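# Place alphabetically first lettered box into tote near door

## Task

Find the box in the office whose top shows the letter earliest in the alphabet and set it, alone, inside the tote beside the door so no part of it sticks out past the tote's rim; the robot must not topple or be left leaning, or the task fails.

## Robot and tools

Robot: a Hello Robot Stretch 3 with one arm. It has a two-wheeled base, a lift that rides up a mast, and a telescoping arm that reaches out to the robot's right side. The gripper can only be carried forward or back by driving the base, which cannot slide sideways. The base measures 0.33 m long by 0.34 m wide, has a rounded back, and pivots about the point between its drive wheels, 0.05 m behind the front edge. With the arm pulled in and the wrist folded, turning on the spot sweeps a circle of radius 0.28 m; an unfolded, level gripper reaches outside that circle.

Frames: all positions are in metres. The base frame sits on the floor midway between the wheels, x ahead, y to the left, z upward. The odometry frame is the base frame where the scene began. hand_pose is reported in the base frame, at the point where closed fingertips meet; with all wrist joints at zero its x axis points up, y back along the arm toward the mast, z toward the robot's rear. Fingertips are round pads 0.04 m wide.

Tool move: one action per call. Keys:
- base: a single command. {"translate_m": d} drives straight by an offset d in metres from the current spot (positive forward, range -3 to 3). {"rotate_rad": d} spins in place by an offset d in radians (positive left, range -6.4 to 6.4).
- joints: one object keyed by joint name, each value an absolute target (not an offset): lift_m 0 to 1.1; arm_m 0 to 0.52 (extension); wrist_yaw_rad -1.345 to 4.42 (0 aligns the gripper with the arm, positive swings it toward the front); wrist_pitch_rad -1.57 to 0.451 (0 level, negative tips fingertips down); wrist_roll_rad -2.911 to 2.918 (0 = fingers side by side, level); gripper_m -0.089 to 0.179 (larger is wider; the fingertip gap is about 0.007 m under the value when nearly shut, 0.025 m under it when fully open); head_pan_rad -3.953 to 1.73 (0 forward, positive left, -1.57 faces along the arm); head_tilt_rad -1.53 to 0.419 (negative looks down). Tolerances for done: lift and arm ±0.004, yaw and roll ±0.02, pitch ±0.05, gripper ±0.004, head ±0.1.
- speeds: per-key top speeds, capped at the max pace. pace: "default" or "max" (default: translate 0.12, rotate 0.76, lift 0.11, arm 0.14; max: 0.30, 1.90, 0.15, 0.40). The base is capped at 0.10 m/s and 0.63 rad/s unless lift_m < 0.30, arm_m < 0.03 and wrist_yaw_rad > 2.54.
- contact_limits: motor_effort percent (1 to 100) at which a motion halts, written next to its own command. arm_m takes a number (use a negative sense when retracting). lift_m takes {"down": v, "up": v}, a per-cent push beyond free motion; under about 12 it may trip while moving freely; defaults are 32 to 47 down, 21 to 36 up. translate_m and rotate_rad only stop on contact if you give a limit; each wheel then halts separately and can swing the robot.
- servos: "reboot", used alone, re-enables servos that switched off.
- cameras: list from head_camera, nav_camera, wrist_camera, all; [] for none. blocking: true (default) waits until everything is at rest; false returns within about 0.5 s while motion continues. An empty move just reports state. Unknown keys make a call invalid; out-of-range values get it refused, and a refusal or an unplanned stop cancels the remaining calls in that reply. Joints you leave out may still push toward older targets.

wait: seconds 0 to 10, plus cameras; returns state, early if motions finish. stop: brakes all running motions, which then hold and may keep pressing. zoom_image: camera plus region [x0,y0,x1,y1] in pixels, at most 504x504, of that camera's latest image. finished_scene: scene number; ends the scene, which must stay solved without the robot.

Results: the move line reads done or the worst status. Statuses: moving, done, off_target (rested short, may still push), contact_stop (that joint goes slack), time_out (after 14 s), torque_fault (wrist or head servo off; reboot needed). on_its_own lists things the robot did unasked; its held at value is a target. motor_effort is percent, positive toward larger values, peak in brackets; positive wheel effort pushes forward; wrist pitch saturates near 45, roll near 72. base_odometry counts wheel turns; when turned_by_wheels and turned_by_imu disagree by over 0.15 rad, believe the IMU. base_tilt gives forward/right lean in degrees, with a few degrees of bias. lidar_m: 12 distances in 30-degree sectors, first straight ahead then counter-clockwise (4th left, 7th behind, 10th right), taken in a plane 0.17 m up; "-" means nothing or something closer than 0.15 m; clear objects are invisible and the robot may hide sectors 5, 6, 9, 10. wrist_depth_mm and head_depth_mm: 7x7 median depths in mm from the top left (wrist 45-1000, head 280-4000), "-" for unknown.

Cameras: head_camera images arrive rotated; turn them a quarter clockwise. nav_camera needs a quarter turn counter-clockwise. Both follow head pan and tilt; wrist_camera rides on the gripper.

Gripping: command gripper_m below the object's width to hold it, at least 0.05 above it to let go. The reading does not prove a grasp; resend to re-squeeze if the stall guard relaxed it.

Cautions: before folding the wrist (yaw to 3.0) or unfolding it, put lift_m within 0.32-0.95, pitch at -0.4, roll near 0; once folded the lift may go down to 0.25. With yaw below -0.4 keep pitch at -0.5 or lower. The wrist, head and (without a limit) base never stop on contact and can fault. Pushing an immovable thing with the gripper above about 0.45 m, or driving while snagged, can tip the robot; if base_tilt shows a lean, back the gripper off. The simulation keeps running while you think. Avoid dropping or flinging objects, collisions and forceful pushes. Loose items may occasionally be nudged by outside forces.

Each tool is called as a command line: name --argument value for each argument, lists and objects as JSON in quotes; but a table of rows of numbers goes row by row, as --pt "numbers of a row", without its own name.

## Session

move --joints '{"head_pan_rad": 1.57, "head_tilt_rad": -0.3, "lift_m": 0.27}' --pace "max" --cameras '["nav_camera", "head_camera"]'

move --joints '{"head_pan_rad": 0.0, "head_tilt_rad": -0.3}' --pace "max" --cameras '["nav_camera", "head_camera"]'

move --joints '{"head_pan_rad": -1.57, "head_tilt_rad": -0.3}' --pace "max" --cameras '["nav_camera", "head_camera"]'

move --joints '{"head_pan_rad": -3.14, "head_tilt_rad": -0.3}' --pace "max" --cameras '["nav_camera", "head_camera"]'

Scene clock: 1.23 s.
move: done
base_odometry: x=+0.000 y=+0.000 heading=+0.000
turned_by_wheels: +0.000
turned_by_imu: +0.000
base_tilt: forward=+0.9 right=-0.2
lidar_m: 0.73 0.73 0.91 1.57 1.59 1.09 1.00 1.01 1.25 1.54 1.23 0.80
head_depth_mm: 1403 1479 1556 1659 1768 1868 1584 / 1382 1462 1559 1644 1753 1847 1592 / 1372 1456 1541 1641 1731 1856 1570 / 1377 1442 1519 1598 1715 1807 1588 / 1364 1421 1502 1580 1700 1825 1572 / 1359 1427 1505 1593 1681 1802 1551 / 1345 1424 1501 1584 1683 1792 1555
base_status: not commanded
joint_positions: lift_m=+0.270 arm_m=+0.002 wrist_yaw_rad=+3.032 wrist_pitch_rad=-0.536 wrist_roll_rad=+0.000 gripper_m=+0.037 head_pan_rad=+1.604 head_tilt_rad=-0.299
joint_status: all done
measured_speeds: translate_m=+0.000 rotate_rad=+0.000 lift_m=+0.000 arm_m=+0.000 wrist_yaw_rad=+0.000 wrist_pitch_rad=+0.000 wrist_roll_rad=+0.000 head_pan_rad=-0.024 head_tilt_rad=+0.000
motor_effort: left_wheel=-0.4(0.8) right_wheel=+3.0(3.0) lift_m=+19.5(25.1) arm_m=-11.4(11.4) wrist_yaw_rad=+0.8(1.4) wrist_pitch_rad=+2.5(2.8) wrist_roll_rad=+0.8(1.1) gripper_m=-0.4(0.9) head_pan_rad=-3.7(4.5) head_tilt_rad=-1.3(3.9)
hand_pose: x=+0.0014 y=+0.0601 z=+0.2572 quat_wxyz=(+0.224, +0.691, +0.150, +0.671) (m; base frame)
wrist_depth_mm: - 141 - - - - 729 / 888 155 894 - - - - / 773 176 202 758 751 777 743 / 622 592 201 612 614 619 620 / 514 518 220 518 514 518 512 / 441 265 127 253 434 445 442 / 234 240 228 232 377 391 391
pictures: head_camera (sideways), nav_camera (sideways)
Images, in order (width x height): head_camera 896x504, nav_camera 672x504.

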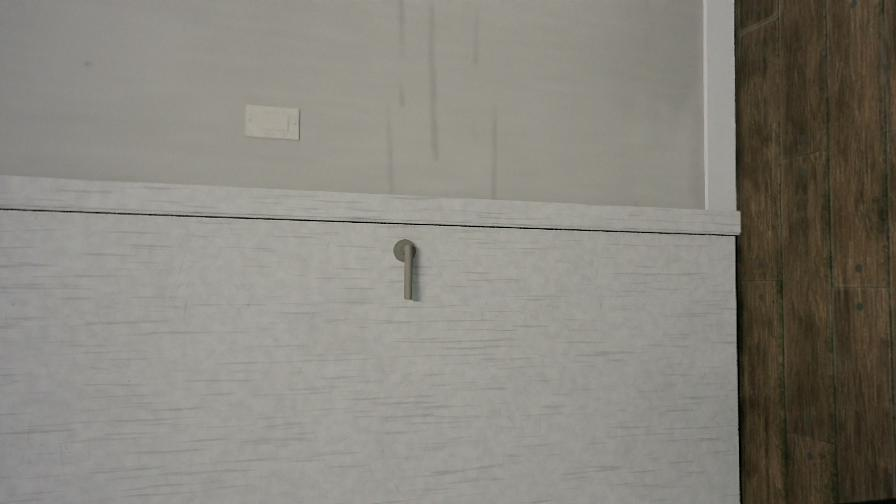

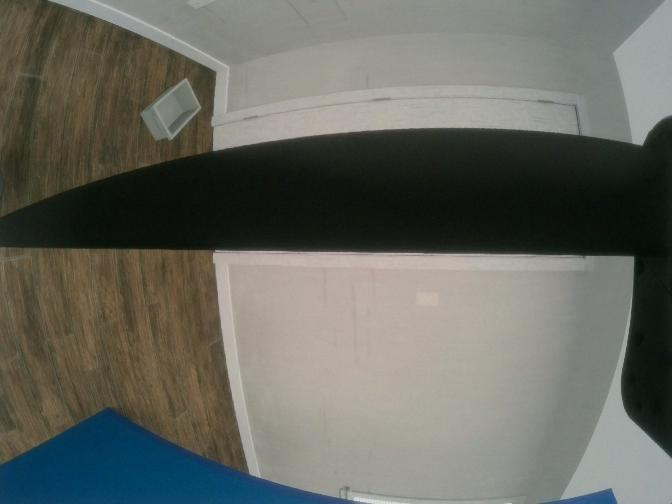

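Scene clock: 2.30 s.
move: done
base_odometry: x=+0.000 y=+0.000 heading=+0.000
turned_by_wheels: +0.000
turned_by_imu: +0.000
base_tilt: forward=+0.9 right=+0.0
lidar_m: 0.73 0.74 0.91 1.57 1.58 1.09 1.00 1.01 1.25 1.54 1.23 0.80
head_depth_mm: 634 667 708 752 793 849 911 / 619 652 690 733 787 846 903 / 615 648 685 725 773 824 890 / 609 639 677 718 764 816 872 / 602 636 671 710 759 806 863 / 596 630 664 699 747 797 851 / 593 623 656 693 740 785 838
base_status: not commanded
joint_positions: lift_m=+0.270 arm_m=+0.002 wrist_yaw_rad=+3.032 wrist_pitch_rad=-0.536 wrist_roll_rad=+0.000 gripper_m=+0.037 head_pan_rad=-0.022 head_tilt_rad=-0.299
joint_status: all done
measured_speeds: all 0
motor_effort: left_wheel=-0.5(0.7) right_wheel=+2.2(2.6) lift_m=+19.6(19.8) arm_m=-14.6(14.6) wrist_yaw_rad=+1.0(1.3) wrist_pitch_rad=+2.4(2.8) wrist_roll_rad=+0.9(1.0) gripper_m=+0.1(1.2) head_pan_rad=-0.3(5.7) head_tilt_rad=-1.5(3.7)
hand_pose: x=+0.0014 y=+0.0601 z=+0.2572 quat_wxyz=(+0.224, +0.691, +0.150, +0.671) (m; base frame)
wrist_depth_mm: - 141 - - - - 737 / 881 155 879 - - - - / 785 177 203 772 753 765 728 / 618 601 201 619 611 607 606 / 515 522 220 513 514 518 512 / 441 265 127 252 429 439 445 / 233 240 228 233 372 389 388
pictures: head_camera (sideways), nav_camera (sideways)
Images, in order (width x height): head_camera 896x504, nav_camera 672x504.

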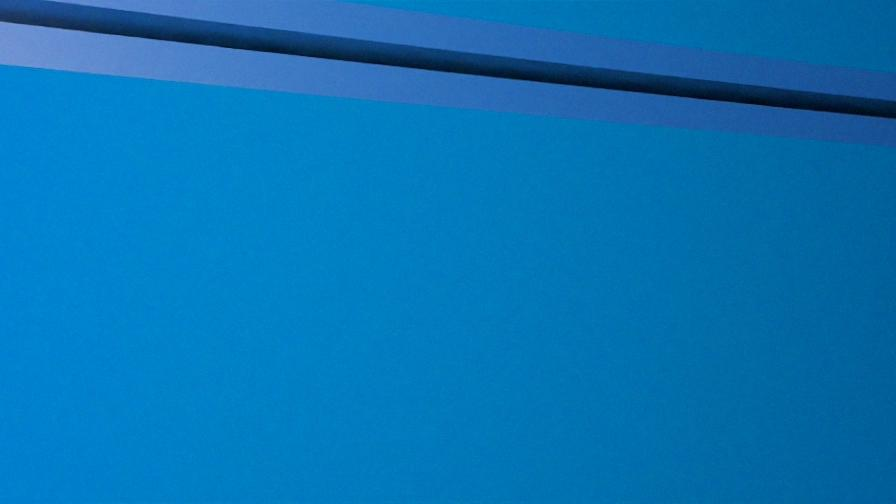

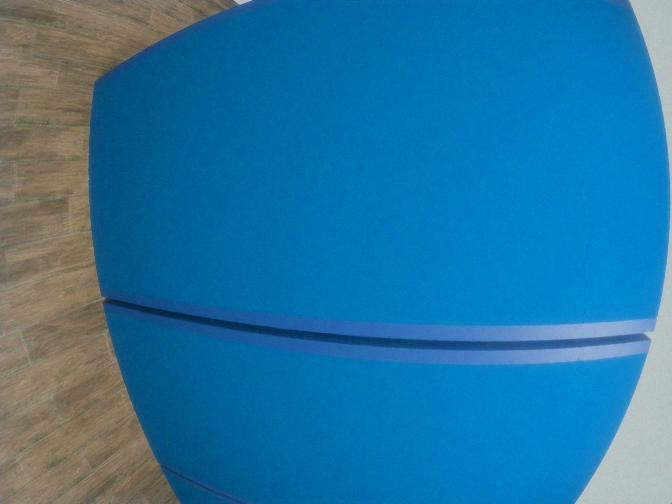

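Scene clock: 3.33 s.
move: done
base_odometry: x=+0.000 y=+0.000 heading=+0.000
turned_by_wheels: +0.000
turned_by_imu: +0.000
base_tilt: forward=+1.1 right=-0.1
lidar_m: 0.73 0.74 0.91 1.57 1.59 1.09 1.00 1.01 1.25 1.55 1.23 0.80
head_depth_mm: 1977 2070 2171 1809 2224 2005 1596 / 1959 2068 2153 1788 2431 1990 1581 / 1926 2032 2148 1788 2391 2000 1581 / 1921 2033 2110 1763 2358 1966 1588 / 1884 1985 2063 1743 2336 1915 1575 / 1851 1952 2075 1730 1823 1918 1557 / 1837 1939 2040 1704 2268 1974 1578
base_status: not commanded
joint_positions: lift_m=+0.270 arm_m=+0.002 wrist_yaw_rad=+3.032 wrist_pitch_rad=-0.536 wrist_roll_rad=+0.000 gripper_m=+0.037 head_pan_rad=-1.616 head_tilt_rad=-0.300
joint_status: all done
measured_speeds: all 0
motor_effort: left_wheel=-0.7(0.8) right_wheel=+1.7(2.6) lift_m=+19.6(20.1) arm_m=-17.6(17.6) wrist_yaw_rad=+0.6(1.1) wrist_pitch_rad=+2.1(3.0) wrist_roll_rad=+0.9(1.0) gripper_m=+0.3(1.3) head_pan_rad=+1.3(5.3) head_tilt_rad=-2.1(3.7)
hand_pose: x=+0.0014 y=+0.0601 z=+0.2572 quat_wxyz=(+0.224, +0.691, +0.150, +0.671) (m; base frame)
wrist_depth_mm: - 140 - - - - 730 / 905 155 909 - - - - / 786 177 202 758 768 759 720 / 625 595 201 626 607 608 616 / 522 515 219 512 515 516 527 / 443 265 128 252 434 444 440 / 233 239 228 233 372 388 391
pictures: head_camera (sideways), nav_camera (sideways)
Images, in order (width x height): head_camera 896x504, nav_camera 672x504.

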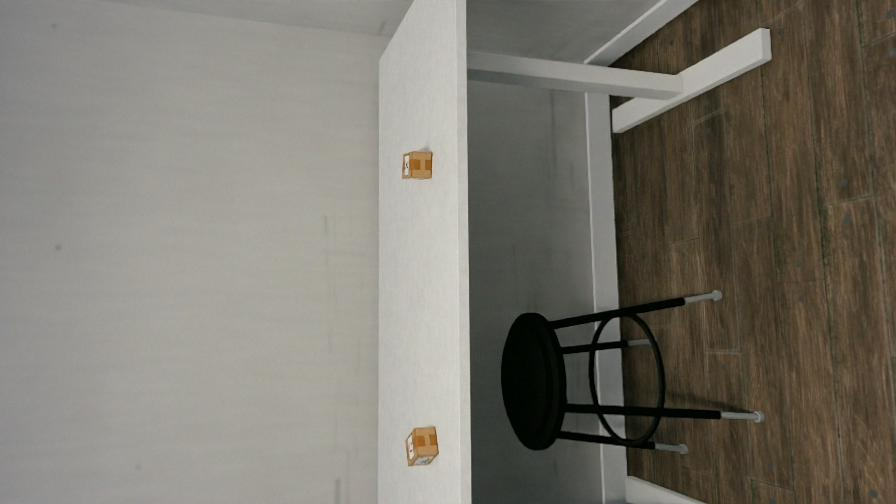

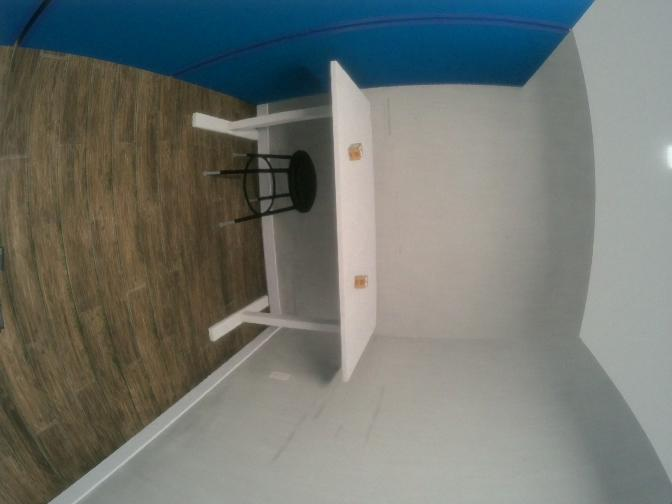

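Scene clock: 4.37 s.
move: done
base_odometry: x=+0.000 y=+0.000 heading=+0.000
turned_by_wheels: +0.000
turned_by_imu: +0.000
base_tilt: forward=+1.0 right=-0.4
lidar_m: 0.73 0.74 0.91 1.57 1.58 1.09 1.00 1.01 1.25 1.55 1.23 0.80
head_depth_mm: 893 952 1004 1073 1145 1228 1324 / 871 942 996 1062 1123 1204 1296 / 857 926 978 1041 1111 1182 1272 / 848 913 970 1024 1100 1171 1249 / 840 903 953 1006 1076 1142 1226 / 829 893 938 997 1055 1122 1198 / 828 881 927 982 1039 1107 1183
base_status: not commanded
joint_positions: lift_m=+0.270 arm_m=+0.002 wrist_yaw_rad=+3.032 wrist_pitch_rad=-0.536 wrist_roll_rad=+0.000 gripper_m=+0.037 head_pan_rad=-3.195 head_tilt_rad=-0.300
joint_status: all done
measured_speeds: all 0
motor_effort: left_wheel=-0.6(0.7) right_wheel=+2.1(2.6) lift_m=+19.7(19.9) arm_m=-20.5(21.0) wrist_yaw_rad=+0.8(1.4) wrist_pitch_rad=+2.5(2.8) wrist_roll_rad=+0.9(1.1) gripper_m=-0.3(1.5) head_pan_rad=+3.0(5.5) head_tilt_rad=-1.1(6.3)
hand_pose: x=+0.0014 y=+0.0601 z=+0.2572 quat_wxyz=(+0.224, +0.691, +0.150, +0.671) (m; base frame)
wrist_depth_mm: - 140 - - - - 731 / 900 155 888 - - - - / 740 177 202 775 755 769 716 / 622 591 201 619 616 614 610 / 516 517 221 517 515 520 521 / 448 266 128 252 434 439 440 / 232 239 226 234 372 392 390
pictures: head_camera (sideways), nav_camera (sideways)
Images, in order (width x height): head_camera 896x504, nav_camera 672x504.

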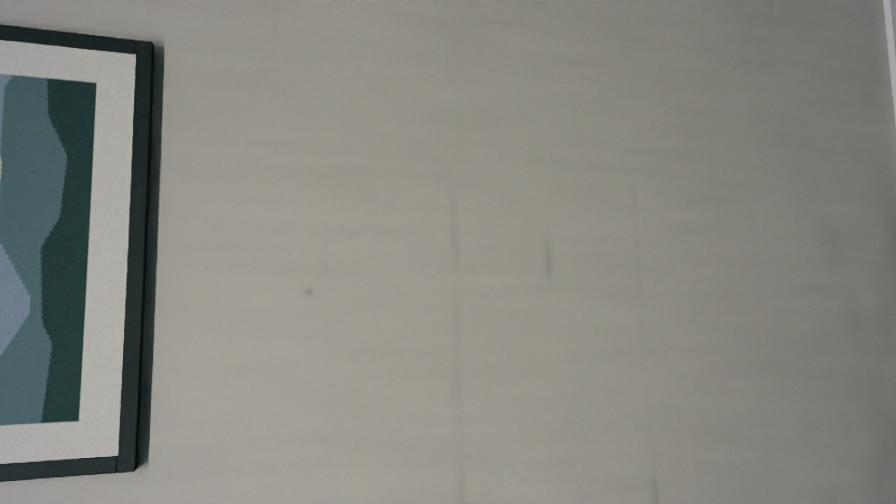

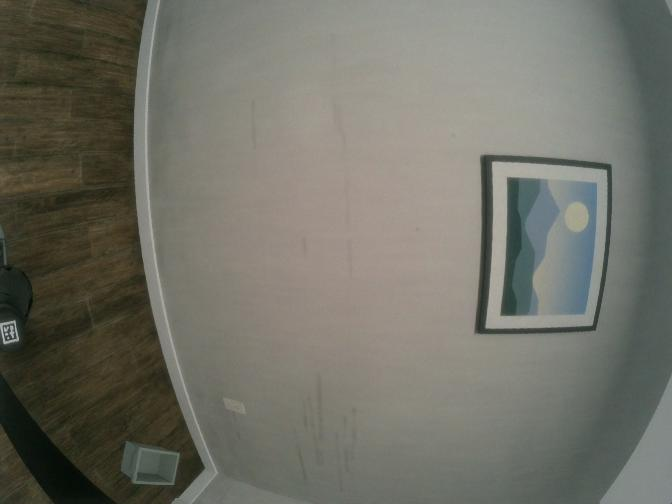

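move --base '{"rotate_rad": -1.416}' --joints '{"head_pan_rad": -0.05, "head_tilt_rad": -0.42}' --pace "max" --cameras '[]'

move --base '{"translate_m": 0.5}' --pace "max" --cameras '["head_camera"]'

Scene clock: 59.87 s.
move: done
base_odometry: x=+0.000 y=+0.000 heading=-1.416
turned_by_wheels: -1.416
turned_by_imu: -1.409
base_tilt: forward=+1.0 right=+0.0
lidar_m: 1.79 1.01 0.76 0.73 0.76 1.64 1.57 1.39 1.03 1.00 1.04 1.46
head_depth_mm: 1824 1953 1799 2312 2243 1731 1428 / 1827 1980 1778 2330 2214 1722 1407 / 1855 1973 1761 2310 2118 1730 1413 / 1852 1995 1775 2138 2217 1721 1416 / 1882 2013 1739 2296 2055 1717 1408 / 1882 2026 1725 2312 2123 1722 1403 / 1863 2006 1819 2047 2029 1710 1409
base_status: done
joint_positions: lift_m=+0.270 arm_m=+0.002 wrist_yaw_rad=+3.032 wrist_pitch_rad=-0.536 wrist_roll_rad=+0.000 gripper_m=+0.037 head_pan_rad=-0.034 head_tilt_rad=-0.422
joint_status: all done
measured_speeds: translate_m=+0.000 rotate_rad=+0.000 lift_m=+0.000 arm_m=+0.000 wrist_yaw_rad=+0.000 wrist_pitch_rad=+0.000 wrist_roll_rad=+0.000 head_pan_rad=-0.024 head_tilt_rad=+0.000
motor_effort: left_wheel=+9.7(18.1) right_wheel=-7.1(16.0) lift_m=+20.2(20.6) arm_m=-20.8(22.6) wrist_yaw_rad=+0.7(1.3) wrist_pitch_rad=+2.5(3.0) wrist_roll_rad=+0.7(1.1) gripper_m=-0.6(1.2) head_pan_rad=-3.1(6.2) head_tilt_rad=-0.3(5.3)
hand_pose: x=+0.0014 y=+0.0601 z=+0.2572 quat_wxyz=(+0.224, +0.691, +0.150, +0.671) (m; base frame)
wrist_depth_mm: - 140 152 - 711 - - / 759 154 160 - 781 - - / 765 175 199 763 759 769 765 / 616 601 201 612 620 610 615 / 518 516 220 520 510 517 518 / 447 265 128 254 432 437 441 / 232 238 227 234 371 391 387
pictures: none
No camera images: "cameras" was empty.

Scene clock: 62.83 s.
move: done
base_odometry: x=+0.077 y=-0.494 heading=-1.415
turned_by_wheels: +0.000
turned_by_imu: +0.000
base_tilt: forward=+0.8 right=-0.1
lidar_m: 1.05 1.00 0.74 0.72 0.75 1.04 2.07 1.41 1.05 1.01 1.06 1.41
head_depth_mm: 1410 1505 1598 1077 1922 1745 1434 / 1406 1532 1596 1063 1963 1719 1419 / 1407 1530 1607 1065 1913 1677 1420 / 1435 1532 1601 1055 1387 1729 1407 / 1434 1543 1612 1075 1368 1673 1400 / 1442 1543 1616 1062 1933 1699 1411 / 1438 1550 1613 1105 1504 1604 1409
base_status: done
joint_positions: lift_m=+0.270 arm_m=+0.002 wrist_yaw_rad=+3.032 wrist_pitch_rad=-0.536 wrist_roll_rad=+0.000 gripper_m=+0.037 head_pan_rad=-0.049 head_tilt_rad=-0.422
joint_status: not commanded
measured_speeds: all 0
motor_effort: left_wheel=+7.5(19.2) right_wheel=-0.7(8.3) lift_m=+20.3(20.7) arm_m=-17.6(21.0) wrist_yaw_rad=+1.1(1.1) wrist_pitch_rad=+2.5(2.9) wrist_roll_rad=+0.6(1.1) gripper_m=+0.7(1.5) head_pan_rad=-3.1(4.8) head_tilt_rad=+2.0(2.1)
hand_pose: x=+0.0014 y=+0.0601 z=+0.2572 quat_wxyz=(+0.224, +0.691, +0.150, +0.671) (m; base frame)
wrist_depth_mm: - 140 152 - - - 753 / - 154 161 - - - 807 / 723 176 197 753 768 764 765 / 619 597 201 624 605 618 618 / 513 517 219 512 517 514 517 / 444 265 128 254 436 440 450 / 233 238 227 233 370 391 389
pictures: head_camera (sideways)
Images, in order (width x height): head_camera 896x504.

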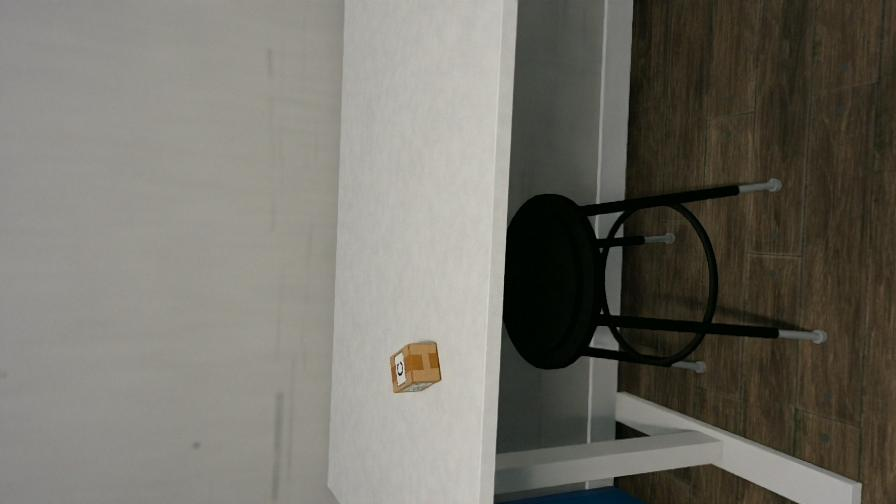

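zoom_image --camera "head_camera" --region '[380, 335, 445, 400]'

move --joints '{"head_pan_rad": -0.5}' --pace "max" --cameras '["head_camera"]'

Scaled by 7.754 from the camera's 896x504 image, which has a finer 1280x720 frame.

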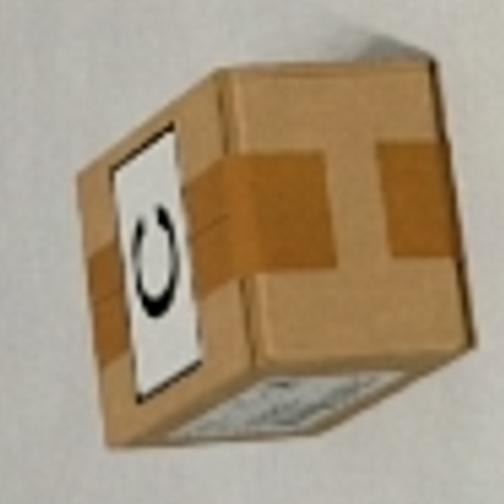

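Scene clock: 66.40 s.
move: done
base_odometry: x=+0.077 y=-0.494 heading=-1.415
turned_by_wheels: +0.000
turned_by_imu: +0.001
base_tilt: forward=+0.9 right=-0.2
lidar_m: 1.05 1.00 0.74 0.72 0.75 1.05 2.06 1.41 1.04 1.01 1.06 1.40
head_depth_mm: 1326 1363 1419 1435 1550 1610 1440 / 1510 1571 1626 1306 1816 1729 1418 / 1631 1731 1779 1209 1986 1676 1418 / 1579 1687 1756 1156 2087 1720 1405 / 1508 1610 1667 1123 2018 1719 1422 / 1451 1555 1612 1059 1928 1727 1414 / 1399 1481 1553 1046 1836 1671 1408
base_status: not commanded
joint_positions: lift_m=+0.270 arm_m=+0.002 wrist_yaw_rad=+3.032 wrist_pitch_rad=-0.536 wrist_roll_rad=+0.000 gripper_m=+0.037 head_pan_rad=-0.512 head_tilt_rad=-0.421
joint_status: all done
measured_speeds: all 0
motor_effort: left_wheel=+7.5(7.6) right_wheel=-0.6(1.1) lift_m=+20.7(21.1) arm_m=-14.1(15.1) wrist_yaw_rad=+0.3(1.4) wrist_pitch_rad=+2.6(2.9) wrist_roll_rad=+0.9(0.9) gripper_m=-0.1(1.1) head_pan_rad=-2.1(4.9) head_tilt_rad=+3.2(4.1)
hand_pose: x=+0.0014 y=+0.0601 z=+0.2572 quat_wxyz=(+0.224, +0.691, +0.150, +0.671) (m; base frame)
wrist_depth_mm: - 140 152 - - - 748 / - 154 161 - - - 821 / 727 176 199 774 767 763 783 / 622 591 201 620 622 620 610 / 513 521 221 516 518 521 518 / 449 266 128 251 434 444 443 / 232 240 227 234 370 393 388
pictures: head_camera (sideways)
Images, in order (width x height): head_camera 896x504.

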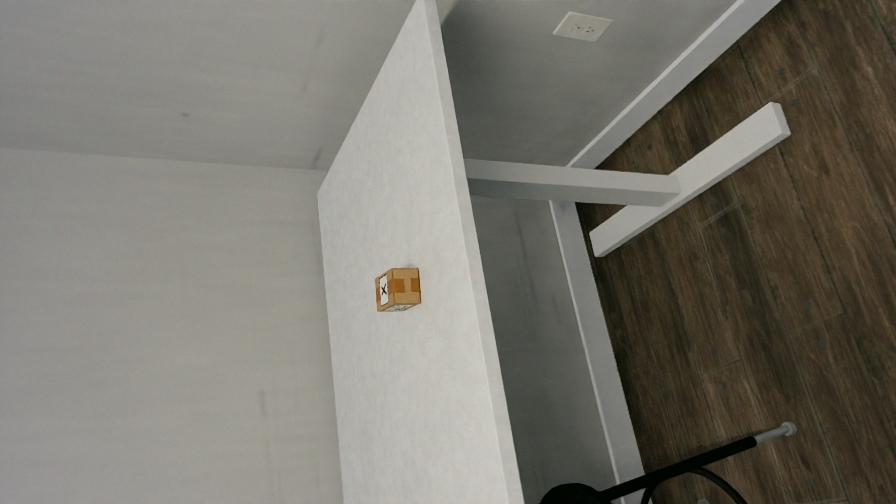

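zoom_image --camera "head_camera" --region '[368, 260, 428, 320]'

move --base '{"translate_m": 0.12}' --joints '{"head_pan_rad": 0.12, "head_tilt_rad": -0.48}' --pace "max" --cameras '["head_camera"]'

zoom_image --camera "head_camera" --region '[360, 240, 470, 350]'

Scaled by 8.400 from the camera's 896x504 image, which has a finer 1280x720 frame.

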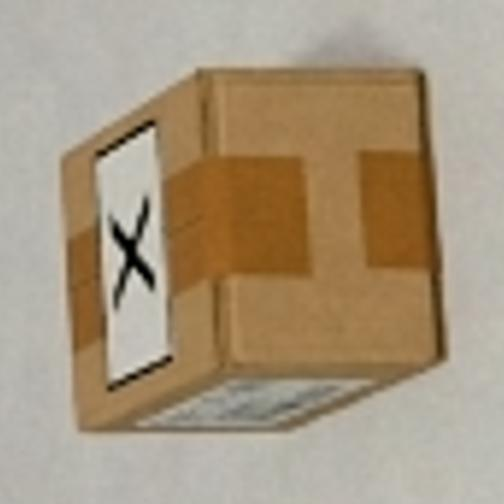

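Scene clock: 73.87 s.
move: done
base_odometry: x=+0.096 y=-0.612 heading=-1.415
turned_by_wheels: +0.000
turned_by_imu: +0.001
base_tilt: forward=+1.0 right=-0.1
lidar_m: 0.93 0.99 0.74 0.72 0.75 1.04 2.18 1.41 1.04 1.02 1.06 1.31
head_depth_mm: 1268 1361 1431 946 1768 1645 1368 / 1297 1399 1457 948 1258 1582 1365 / 1321 1438 1461 943 1265 1638 1362 / 1338 1466 1446 939 1479 1596 1356 / 1379 1486 1437 987 1921 1593 1367 / 1413 1514 1432 1030 1772 1584 1341 / 1275 1328 1331 1033 1521 1534 1354
base_status: done
joint_positions: lift_m=+0.270 arm_m=+0.002 wrist_yaw_rad=+3.032 wrist_pitch_rad=-0.536 wrist_roll_rad=+0.000 gripper_m=+0.037 head_pan_rad=+0.135 head_tilt_rad=-0.477
joint_status: all done
measured_speeds: all 0
motor_effort: left_wheel=+8.1(14.0) right_wheel=-2.4(10.8) lift_m=+21.0(21.2) arm_m=-9.6(11.1) wrist_yaw_rad=+0.6(1.1) wrist_pitch_rad=+3.0(3.0) wrist_roll_rad=+1.0(1.0) gripper_m=+0.5(1.0) head_pan_rad=-3.1(4.9) head_tilt_rad=-2.7(4.4)
hand_pose: x=+0.0014 y=+0.0601 z=+0.2572 quat_wxyz=(+0.224, +0.691, +0.150, +0.671) (m; base frame)
wrist_depth_mm: - 141 152 - - - 715 / - 153 161 - - 791 815 / 736 174 199 754 772 761 758 / 615 592 202 630 618 612 618 / 511 522 220 522 529 513 511 / 442 267 128 252 431 442 447 / 232 239 227 234 369 389 389
pictures: head_camera (sideways)
Images, in order (width x height): head_camera 896x504.

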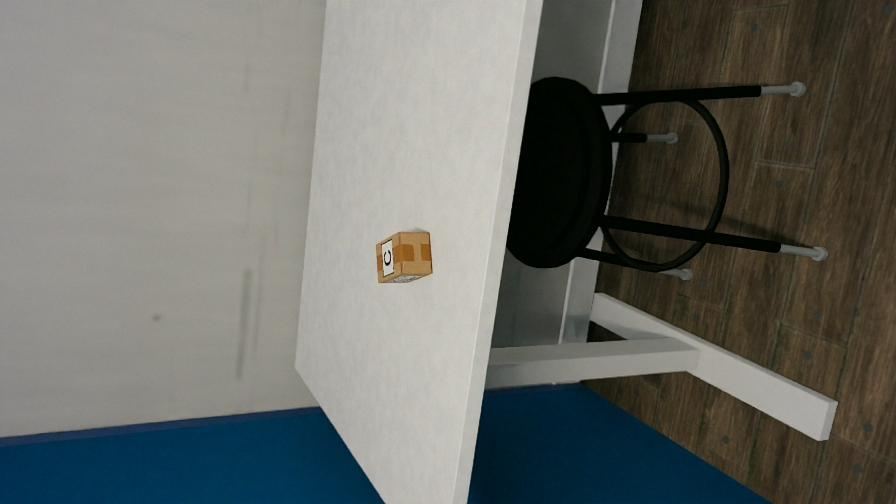

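Scaled by 4.582 from the camera's 896x504 image, which has a finer 1280x720 frame.

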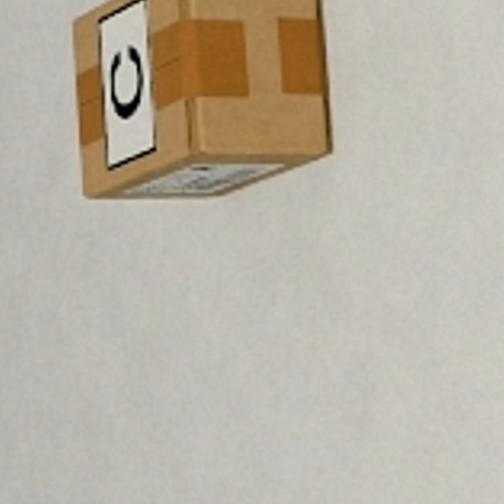

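move --base '{"rotate_rad": -0.272}' --joints '{"head_pan_rad": 0.0, "head_tilt_rad": -0.36}' --pace "max" --cameras '[]'

move --base '{"translate_m": -1.68}' --pace "max" --cameras '[]'

move --base '{"rotate_rad": 1.712}' --pace "max" --cameras '["nav_camera"]'

move --base '{"translate_m": 1.16}' --joints '{"head_pan_rad": -0.6}' --contact_limits '{"translate_m": 45}' --pace "max" --cameras '["nav_camera", "head_camera"]'

Scene clock: 105.23 s.
move: done
base_odometry: x=+0.096 y=-0.612 heading=-1.687
turned_by_wheels: -0.272
turned_by_imu: -0.269
base_tilt: forward=+1.0 right=-0.2
lidar_m: 1.03 0.93 0.82 0.72 0.72 0.84 2.19 1.98 1.16 1.01 1.01 1.19
head_depth_mm: 1423 1513 1616 1243 974 1630 1489 / 1390 1500 1598 1150 968 1840 1483 / 1369 1450 1559 1230 962 1835 1483 / 1343 1431 1541 1214 961 1834 1476 / 1323 1418 1510 1208 905 1765 1431 / 1297 1379 1474 1200 901 1622 1439 / 1284 1370 1453 1194 901 1165 1387
base_status: done
joint_positions: lift_m=+0.270 arm_m=+0.002 wrist_yaw_rad=+3.032 wrist_pitch_rad=-0.536 wrist_roll_rad=+0.000 gripper_m=+0.037 head_pan_rad=-0.003 head_tilt_rad=-0.364
joint_status: all done
measured_speeds: all 0
motor_effort: left_wheel=+9.3(16.7) right_wheel=-8.0(14.8) lift_m=+21.4(21.7) arm_m=-5.8(6.2) wrist_yaw_rad=+0.5(1.1) wrist_pitch_rad=+2.7(3.1) wrist_roll_rad=+0.9(1.0) gripper_m=+1.0(1.0) head_pan_rad=-2.1(4.0) head_tilt_rad=+3.3(6.0)
hand_pose: x=+0.0014 y=+0.0601 z=+0.2572 quat_wxyz=(+0.224, +0.691, +0.150, +0.671) (m; base frame)
wrist_depth_mm: - 140 151 - 832 833 - / 624 154 160 - 894 944 - / 680 170 181 761 767 770 752 / 618 594 201 609 630 623 621 / 518 521 220 513 520 509 507 / 443 268 128 252 430 446 446 / 233 238 228 232 369 393 389
pictures: none
No camera images: "cameras" was empty.

Scene clock: 112.23 s.
move: done
base_odometry: x=+0.290 y=+1.056 heading=-1.687
turned_by_wheels: +0.000
turned_by_imu: +0.003
base_tilt: forward=+0.9 right=-0.2
lidar_m: 2.81 0.61 0.49 0.77 1.15 0.68 0.59 0.59 0.67 1.17 1.42 1.66
head_depth_mm: 2796 2831 2758 2867 2465 1852 1504 / 2886 3058 3188 3397 2417 1869 1496 / 2803 3044 3190 3414 2464 1832 1478 / 2829 2982 3136 3334 2436 1837 1494 / 2756 2933 3039 3277 2419 1841 1482 / 2702 2842 3001 3175 2383 1832 1480 / 2617 2774 2555 2454 2182 1786 1483
base_status: done
joint_positions: lift_m=+0.270 arm_m=+0.002 wrist_yaw_rad=+3.032 wrist_pitch_rad=-0.536 wrist_roll_rad=+0.000 gripper_m=+0.037 head_pan_rad=+0.000 head_tilt_rad=-0.360
joint_status: not commanded
measured_speeds: all 0
motor_effort: left_wheel=-3.4(11.7) right_wheel=-3.0(18.3) lift_m=+21.8(22.1) arm_m=-5.5(6.3) wrist_yaw_rad=+0.8(1.4) wrist_pitch_rad=+2.5(3.0) wrist_roll_rad=+0.9(1.3) gripper_m=+0.4(1.4) head_pan_rad=+3.0(4.0) head_tilt_rad=+3.0(4.8)
hand_pose: x=+0.0014 y=+0.0601 z=+0.2572 quat_wxyz=(+0.224, +0.691, +0.150, +0.671) (m; base frame)
wrist_depth_mm: - 141 - - - 444 454 / - 155 898 - - 478 - / 773 177 203 753 730 541 - / 617 596 202 618 613 593 614 / 524 525 221 513 517 517 511 / 443 266 128 252 432 449 435 / 233 238 229 233 370 390 387
pictures: none
No camera images: "cameras" was empty.

Scene clock: 114.43 s.
move: done
base_odometry: x=+0.290 y=+1.056 heading=+0.025
turned_by_wheels: +1.712
turned_by_imu: +1.705
base_tilt: forward=+1.0 right=+0.0
lidar_m: 2.88 0.96 0.64 0.59 0.59 0.73 1.42 1.43 1.81 2.24 0.51 0.49
head_depth_mm: 2966 3168 3253 3509 2475 1812 986 / 2954 3163 3239 3481 2459 1876 1495 / 2935 3095 3263 3491 2457 1842 1490 / 2956 3142 3174 3371 2450 1850 1488 / 2873 3093 3290 3415 2402 1826 1478 / 2866 3066 3363 3369 2437 1832 1477 / 2372 2353 2370 2354 2199 1833 1475
base_status: done
joint_positions: lift_m=+0.270 arm_m=+0.002 wrist_yaw_rad=+3.032 wrist_pitch_rad=-0.536 wrist_roll_rad=+0.000 gripper_m=+0.037 head_pan_rad=+0.000 head_tilt_rad=-0.360
joint_status: not commanded
measured_speeds: all 0
motor_effort: left_wheel=-6.9(17.7) right_wheel=+8.4(16.6) lift_m=+22.0(22.3) arm_m=-22.4(22.6) wrist_yaw_rad=+0.8(1.4) wrist_pitch_rad=+2.5(3.1) wrist_roll_rad=+0.8(1.1) gripper_m=+0.4(1.4) head_pan_rad=+2.7(3.9) head_tilt_rad=+2.3(4.7)
hand_pose: x=+0.0014 y=+0.0601 z=+0.2572 quat_wxyz=(+0.224, +0.691, +0.150, +0.671) (m; base frame)
wrist_depth_mm: - 140 151 - - - - / - 155 161 - - - - / - 174 175 707 717 716 761 / 594 596 201 624 614 619 618 / 518 513 221 512 509 510 517 / 448 265 127 252 427 451 445 / 233 238 228 234 370 390 388
pictures: nav_camera (sideways)
Images, in order (width x height): nav_camera 672x504.

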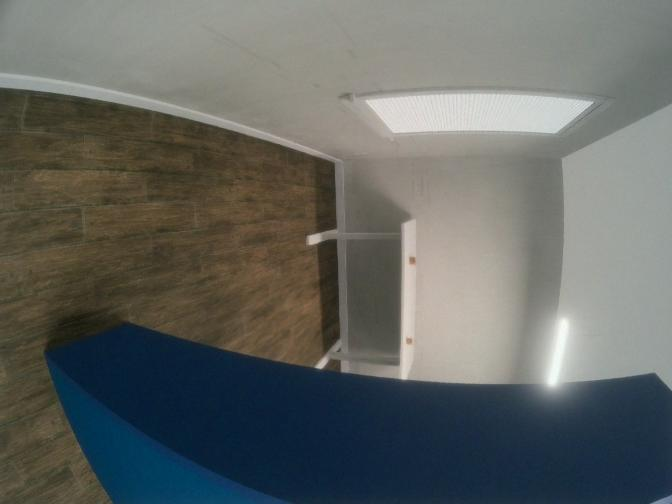

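Scene clock: 119.67 s.
move: done
base_odometry: x=+1.450 y=+1.085 heading=+0.025
turned_by_wheels: +0.000
turned_by_imu: -0.001
base_tilt: forward=+1.0 right=-0.2
lidar_m: 1.73 1.18 0.79 0.73 0.74 0.92 1.92 0.44 1.06 1.17 2.78 2.17
head_depth_mm: 3037 3306 3485 3433 2445 1867 1497 / 2777 2998 3278 3393 2437 1864 1504 / 2621 2769 2951 3134 2439 1845 1493 / 2396 2579 2666 2921 2377 1850 1498 / 2243 2383 2356 2727 2485 1874 1492 / 2112 2197 2265 2512 2405 1834 1484 / 1983 2089 2136 2329 2404 1821 1463
base_status: done
joint_positions: lift_m=+0.270 arm_m=+0.002 wrist_yaw_rad=+3.032 wrist_pitch_rad=-0.536 wrist_roll_rad=+0.000 gripper_m=+0.037 head_pan_rad=-0.601 head_tilt_rad=-0.360
joint_status: all done
measured_speeds: all 0
motor_effort: left_wheel=+6.2(11.7) right_wheel=+1.8(20.2) lift_m=+22.3(22.7) arm_m=-20.7(22.7) wrist_yaw_rad=+0.6(1.4) wrist_pitch_rad=+2.8(2.9) wrist_roll_rad=+0.7(1.1) gripper_m=-0.1(1.3) head_pan_rad=+2.5(5.5) head_tilt_rad=+2.2(4.0)
contact_limits: translate_m 45 (maximum 100)
hand_pose: x=+0.0014 y=+0.0601 z=+0.2572 quat_wxyz=(+0.224, +0.691, +0.150, +0.671) (m; base frame)
wrist_depth_mm: - 141 151 - - - - / - 153 160 - - - 950 / - 174 180 770 774 757 772 / 617 597 201 612 616 616 616 / 515 518 221 518 517 516 514 / 447 265 127 252 431 444 442 / 232 238 227 234 372 389 386
pictures: head_camera (sideways), nav_camera (sideways)
Images, in order (width x height): head_camera 896x504, nav_camera 672x504.

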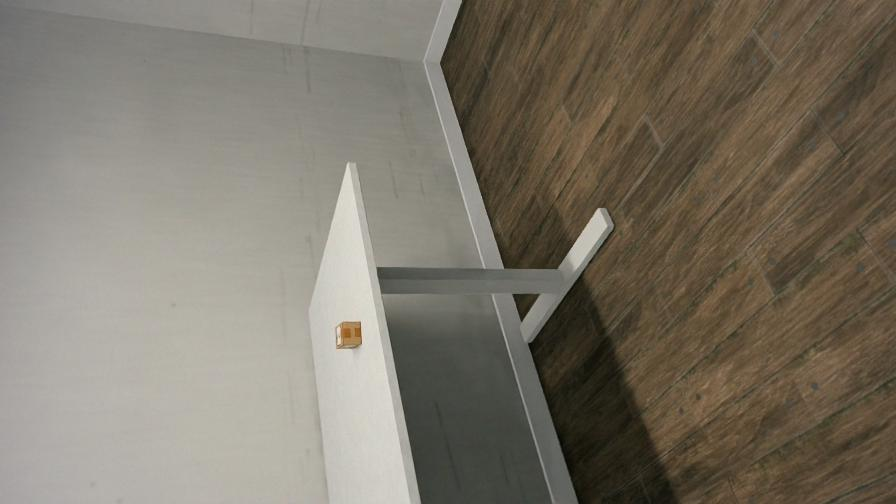

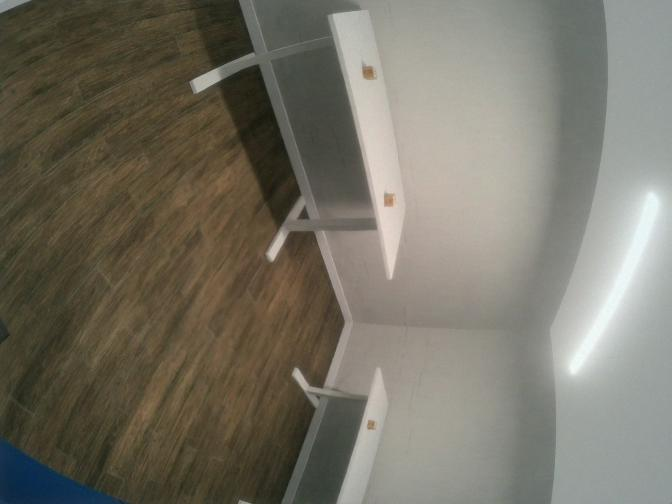

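move --base '{"rotate_rad": -0.656}' --joints '{"head_pan_rad": 0.72, "head_tilt_rad": -0.36}' --pace "max" --cameras '[]'

move --base '{"translate_m": 0.72}' --pace "max" --cameras '["head_camera"]'

Scene clock: 135.93 s.
move: done
base_odometry: x=+1.450 y=+1.085 heading=-0.630
turned_by_wheels: -0.656
turned_by_imu: -0.652
base_tilt: forward=+1.1 right=-0.2
lidar_m: 2.17 1.73 1.42 0.83 0.73 0.73 0.85 1.50 0.45 0.44 1.17 2.79
head_depth_mm: 1885 2029 2088 2261 2398 1861 1508 / 1901 1996 2112 2287 2384 1844 1495 / 1895 2009 2095 2327 2414 1850 1479 / 1908 2028 2102 2273 2340 1856 1483 / 1874 2018 2134 2310 2403 1850 1488 / 1911 2023 2172 2346 2395 1831 1484 / 1889 2004 2128 2232 2204 1818 1476
base_status: done
joint_positions: lift_m=+0.270 arm_m=+0.002 wrist_yaw_rad=+3.032 wrist_pitch_rad=-0.536 wrist_roll_rad=+0.000 gripper_m=+0.037 head_pan_rad=+0.736 head_tilt_rad=-0.360
joint_status: all done
measured_speeds: translate_m=+0.000 rotate_rad=+0.000 lift_m=+0.000 arm_m=+0.000 wrist_yaw_rad=+0.000 wrist_pitch_rad=+0.000 wrist_roll_rad=+0.000 head_pan_rad=-0.024 head_tilt_rad=+0.000
motor_effort: left_wheel=+9.3(17.2) right_wheel=-9.7(15.7) lift_m=+22.6(23.0) arm_m=-21.9(22.4) wrist_yaw_rad=+0.3(1.2) wrist_pitch_rad=+2.3(2.9) wrist_roll_rad=+0.7(1.1) gripper_m=+0.1(1.4) head_pan_rad=-3.5(5.3) head_tilt_rad=+1.3(3.0)
hand_pose: x=+0.0014 y=+0.0601 z=+0.2572 quat_wxyz=(+0.224, +0.691, +0.150, +0.671) (m; base frame)
wrist_depth_mm: - 140 152 - - - - / - 154 173 - - - - / - 173 202 766 756 780 761 / 589 597 200 610 626 618 615 / 514 516 220 517 512 524 518 / 444 265 127 252 434 442 443 / 232 239 228 234 369 391 389
pictures: none
No camera images: "cameras" was empty.

Scene clock: 139.67 s.
move: done
base_odometry: x=+2.031 y=+0.661 heading=-0.630
turned_by_wheels: +0.000
turned_by_imu: -0.001
base_tilt: forward=+1.0 right=+0.0
lidar_m: 1.47 1.68 1.29 1.40 1.23 1.23 1.43 0.92 1.20 1.08 1.84 2.15
head_depth_mm: 1446 1525 1631 1256 1876 1866 1506 / 1442 1530 1633 1244 1899 1872 1498 / 1433 1539 1631 1237 1872 1837 1498 / 1438 1536 1635 1236 1889 1844 1494 / 1459 1524 1651 1229 1895 1827 1493 / 1440 1532 1651 1163 1912 1823 1479 / 1459 1551 1653 1222 1388 1531 1444
base_status: done
joint_positions: lift_m=+0.270 arm_m=+0.002 wrist_yaw_rad=+3.032 wrist_pitch_rad=-0.536 wrist_roll_rad=+0.000 gripper_m=+0.037 head_pan_rad=+0.720 head_tilt_rad=-0.360
joint_status: not commanded
measured_speeds: all 0
motor_effort: left_wheel=+10.2(20.9) right_wheel=-2.8(8.3) lift_m=+23.0(23.4) arm_m=-21.0(22.4) wrist_yaw_rad=+0.7(1.4) wrist_pitch_rad=+2.3(3.0) wrist_roll_rad=+0.8(1.1) gripper_m=-0.1(1.4) head_pan_rad=-3.2(4.8) head_tilt_rad=+0.5(2.1)
hand_pose: x=+0.0014 y=+0.0601 z=+0.2572 quat_wxyz=(+0.224, +0.691, +0.150, +0.671) (m; base frame)
wrist_depth_mm: - 141 - - - - - / 948 155 889 - - - - / 778 176 203 765 759 756 755 / 618 599 201 626 607 618 612 / 513 518 220 517 512 514 517 / 447 265 127 251 434 446 441 / 234 238 227 233 372 393 391
pictures: head_camera (sideways)
Images, in order (width x height): head_camera 896x504.

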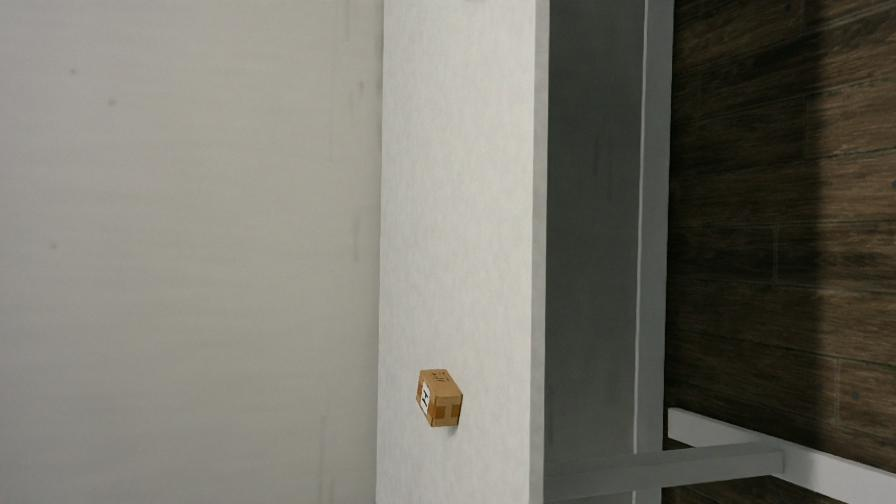

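zoom_image --camera "head_camera" --region '[408, 365, 473, 430]'

move --joints '{"head_pan_rad": 0.3}' --pace "max" --cameras '["head_camera"]'

zoom_image --camera "head_camera" --region '[380, 190, 500, 310]'

Scaled by 7.754 from the camera's 896x504 image, which has a finer 1280x720 frame.

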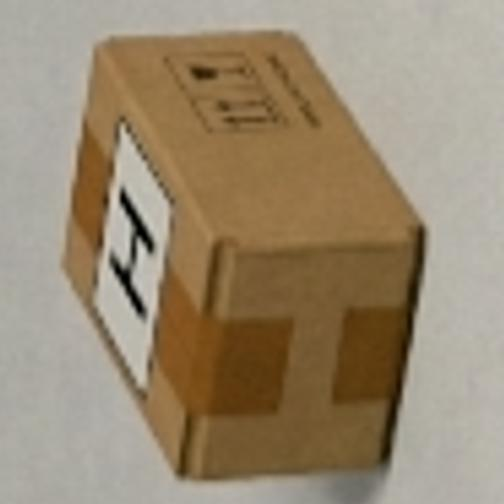

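Scene clock: 145.17 s.
move: done
base_odometry: x=+2.031 y=+0.661 heading=-0.630
turned_by_wheels: +0.000
turned_by_imu: +0.001
base_tilt: forward=+0.8 right=-0.1
lidar_m: 1.46 1.68 1.29 1.41 1.22 1.22 1.43 0.91 1.19 1.08 1.84 2.15
head_depth_mm: 1781 1924 2088 2219 2350 1869 1497 / 1708 1835 1977 1344 2285 1853 1492 / 1657 1744 1862 1337 1722 1762 1494 / 1591 1682 1785 1158 2093 1866 1493 / 1516 1613 1698 1228 1989 1829 1496 / 1454 1542 1645 1222 1900 1824 1486 / 1408 1494 1591 1206 1811 1825 1485
base_status: not commanded
joint_positions: lift_m=+0.270 arm_m=+0.002 wrist_yaw_rad=+3.032 wrist_pitch_rad=-0.536 wrist_roll_rad=+0.000 gripper_m=+0.037 head_pan_rad=+0.289 head_tilt_rad=-0.360
joint_status: all done
measured_speeds: all 0
motor_effort: left_wheel=+10.2(10.3) right_wheel=-3.3(3.6) lift_m=+23.3(23.7) arm_m=-19.7(20.2) wrist_yaw_rad=+0.7(1.3) wrist_pitch_rad=+2.7(2.9) wrist_roll_rad=+0.8(0.9) gripper_m=-0.3(1.3) head_pan_rad=-1.3(5.4) head_tilt_rad=-0.2(1.3)
hand_pose: x=+0.0014 y=+0.0601 z=+0.2572 quat_wxyz=(+0.224, +0.691, +0.150, +0.671) (m; base frame)
wrist_depth_mm: - 140 - - - - - / 965 156 906 - - - - / 766 178 202 780 758 757 771 / 617 597 201 618 616 615 620 / 516 526 220 522 510 524 515 / 454 267 127 250 434 441 444 / 232 239 228 234 370 391 392
pictures: head_camera (sideways)
Images, in order (width x height): head_camera 896x504.

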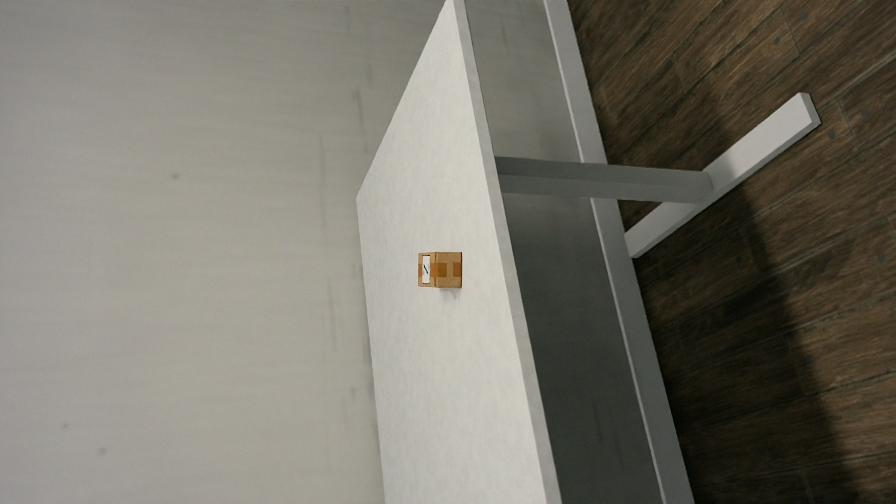

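Scaled by 4.200 from the camera's 896x504 image, which has a finer 1280x720 frame.

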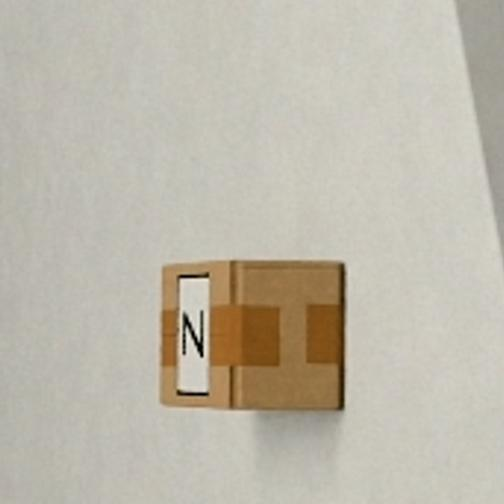

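move --base '{"rotate_rad": -0.786}' --joints '{"head_pan_rad": -0.09, "head_tilt_rad": -0.36}' --pace "max" --cameras '["head_camera"]'

move --base '{"translate_m": 0.68}' --pace "max" --cameras '["head_camera"]'

Scene clock: 153.23 s.
move: done
base_odometry: x=+2.031 y=+0.661 heading=-1.416
turned_by_wheels: -0.786
turned_by_imu: -0.782
base_tilt: forward=+0.8 right=-0.1
lidar_m: 2.15 2.33 1.47 1.68 1.29 1.26 1.23 1.28 0.92 0.97 1.08 1.79
head_depth_mm: 2188 2344 2477 2178 2363 1873 1504 / 2214 2343 2452 2687 2445 1847 1503 / 2185 2310 2474 2705 2435 1833 1483 / 2171 2340 2461 2651 2419 1848 1477 / 2199 2315 2472 2651 2452 1833 1489 / 2173 2315 2440 2628 2355 1841 1493 / 2200 2345 2444 2624 2354 1848 1485
base_status: done
joint_positions: lift_m=+0.270 arm_m=+0.002 wrist_yaw_rad=+3.032 wrist_pitch_rad=-0.536 wrist_roll_rad=+0.000 gripper_m=+0.037 head_pan_rad=-0.093 head_tilt_rad=-0.360
joint_status: all done
measured_speeds: all 0
motor_effort: left_wheel=+9.4(18.4) right_wheel=-9.2(14.7) lift_m=+23.4(24.0) arm_m=-22.0(22.3) wrist_yaw_rad=+0.4(1.4) wrist_pitch_rad=+2.8(3.0) wrist_roll_rad=+0.8(1.0) gripper_m=+0.3(1.5) head_pan_rad=-1.7(4.6) head_tilt_rad=-1.6(2.1)
hand_pose: x=+0.0014 y=+0.0601 z=+0.2572 quat_wxyz=(+0.224, +0.691, +0.150, +0.671) (m; base frame)
wrist_depth_mm: - 140 - - - - - / - 155 921 - - - - / 764 176 201 768 773 754 768 / 617 610 202 618 618 628 618 / 514 517 220 513 520 510 523 / 440 267 128 252 430 445 445 / 234 239 227 233 370 387 390
pictures: head_camera (sideways)
Images, in order (width x height): head_camera 896x504.

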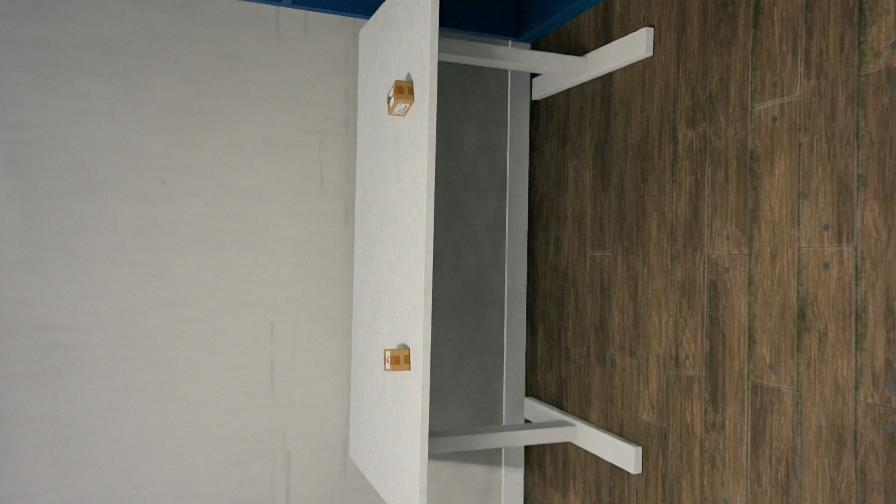

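Scene clock: 156.83 s.
move: done
base_odometry: x=+2.137 y=-0.011 heading=-1.415
turned_by_wheels: +0.000
turned_by_imu: +0.000
base_tilt: forward=+1.0 right=-0.3
lidar_m: 1.86 1.50 1.72 1.24 1.63 1.96 1.90 1.28 1.31 0.90 1.26 1.31
head_depth_mm: 1621 1706 1805 1633 1289 1871 1485 / 1599 1712 1802 1618 2085 1879 1492 / 1590 1693 1825 1611 2104 1855 1492 / 1586 1696 1835 1611 2074 1845 1482 / 1588 1686 1806 1599 2078 1841 1493 / 1586 1705 1806 1605 2078 1828 1474 / 1595 1699 1798 1600 1605 1710 1480
base_status: done
joint_positions: lift_m=+0.270 arm_m=+0.002 wrist_yaw_rad=+3.032 wrist_pitch_rad=-0.536 wrist_roll_rad=+0.000 gripper_m=+0.037 head_pan_rad=-0.093 head_tilt_rad=-0.360
joint_status: not commanded
measured_speeds: all 0
motor_effort: left_wheel=+6.5(19.1) right_wheel=-0.7(9.6) lift_m=+23.9(24.2) arm_m=-21.6(22.5) wrist_yaw_rad=+0.7(1.3) wrist_pitch_rad=+2.7(2.9) wrist_roll_rad=+0.8(1.1) gripper_m=+1.1(1.6) head_pan_rad=+1.7(3.0) head_tilt_rad=-0.2(2.9)
hand_pose: x=+0.0014 y=+0.0601 z=+0.2572 quat_wxyz=(+0.224, +0.691, +0.150, +0.671) (m; base frame)
wrist_depth_mm: - 140 - - - - - / - 155 881 - - - - / 768 176 203 769 739 765 756 / 621 591 201 620 619 610 619 / 520 514 220 516 520 513 510 / 440 266 127 252 435 444 441 / 233 241 228 233 368 390 386
pictures: head_camera (sideways)
Images, in order (width x height): head_camera 896x504.

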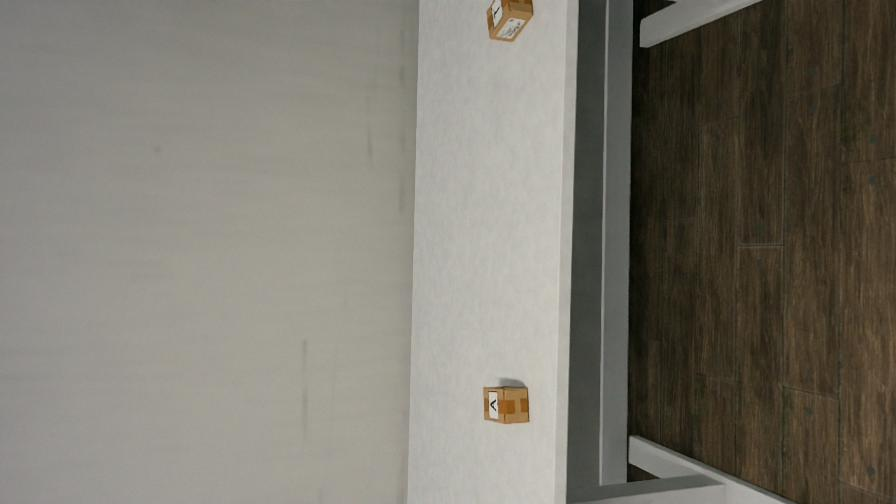

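zoom_image --camera "head_camera" --region '[475, 372, 540, 437]'

zoom_image --camera "head_camera" --region '[475, 0, 540, 65]'

Scaled by 7.754 from the camera's 896x504 image, which has a finer 1280x720 frame.

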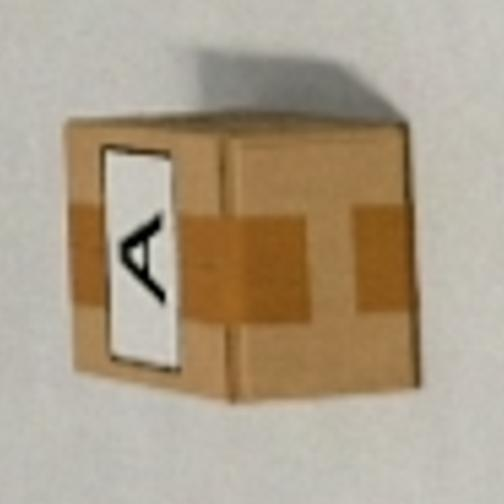

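Scaled by 7.754 from the camera's 896x504 image, which has a finer 1280x720 frame.

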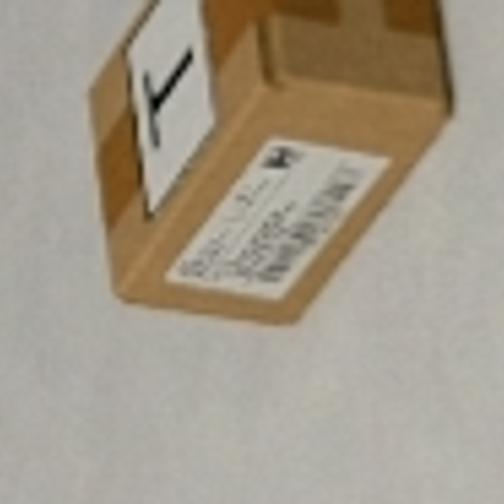

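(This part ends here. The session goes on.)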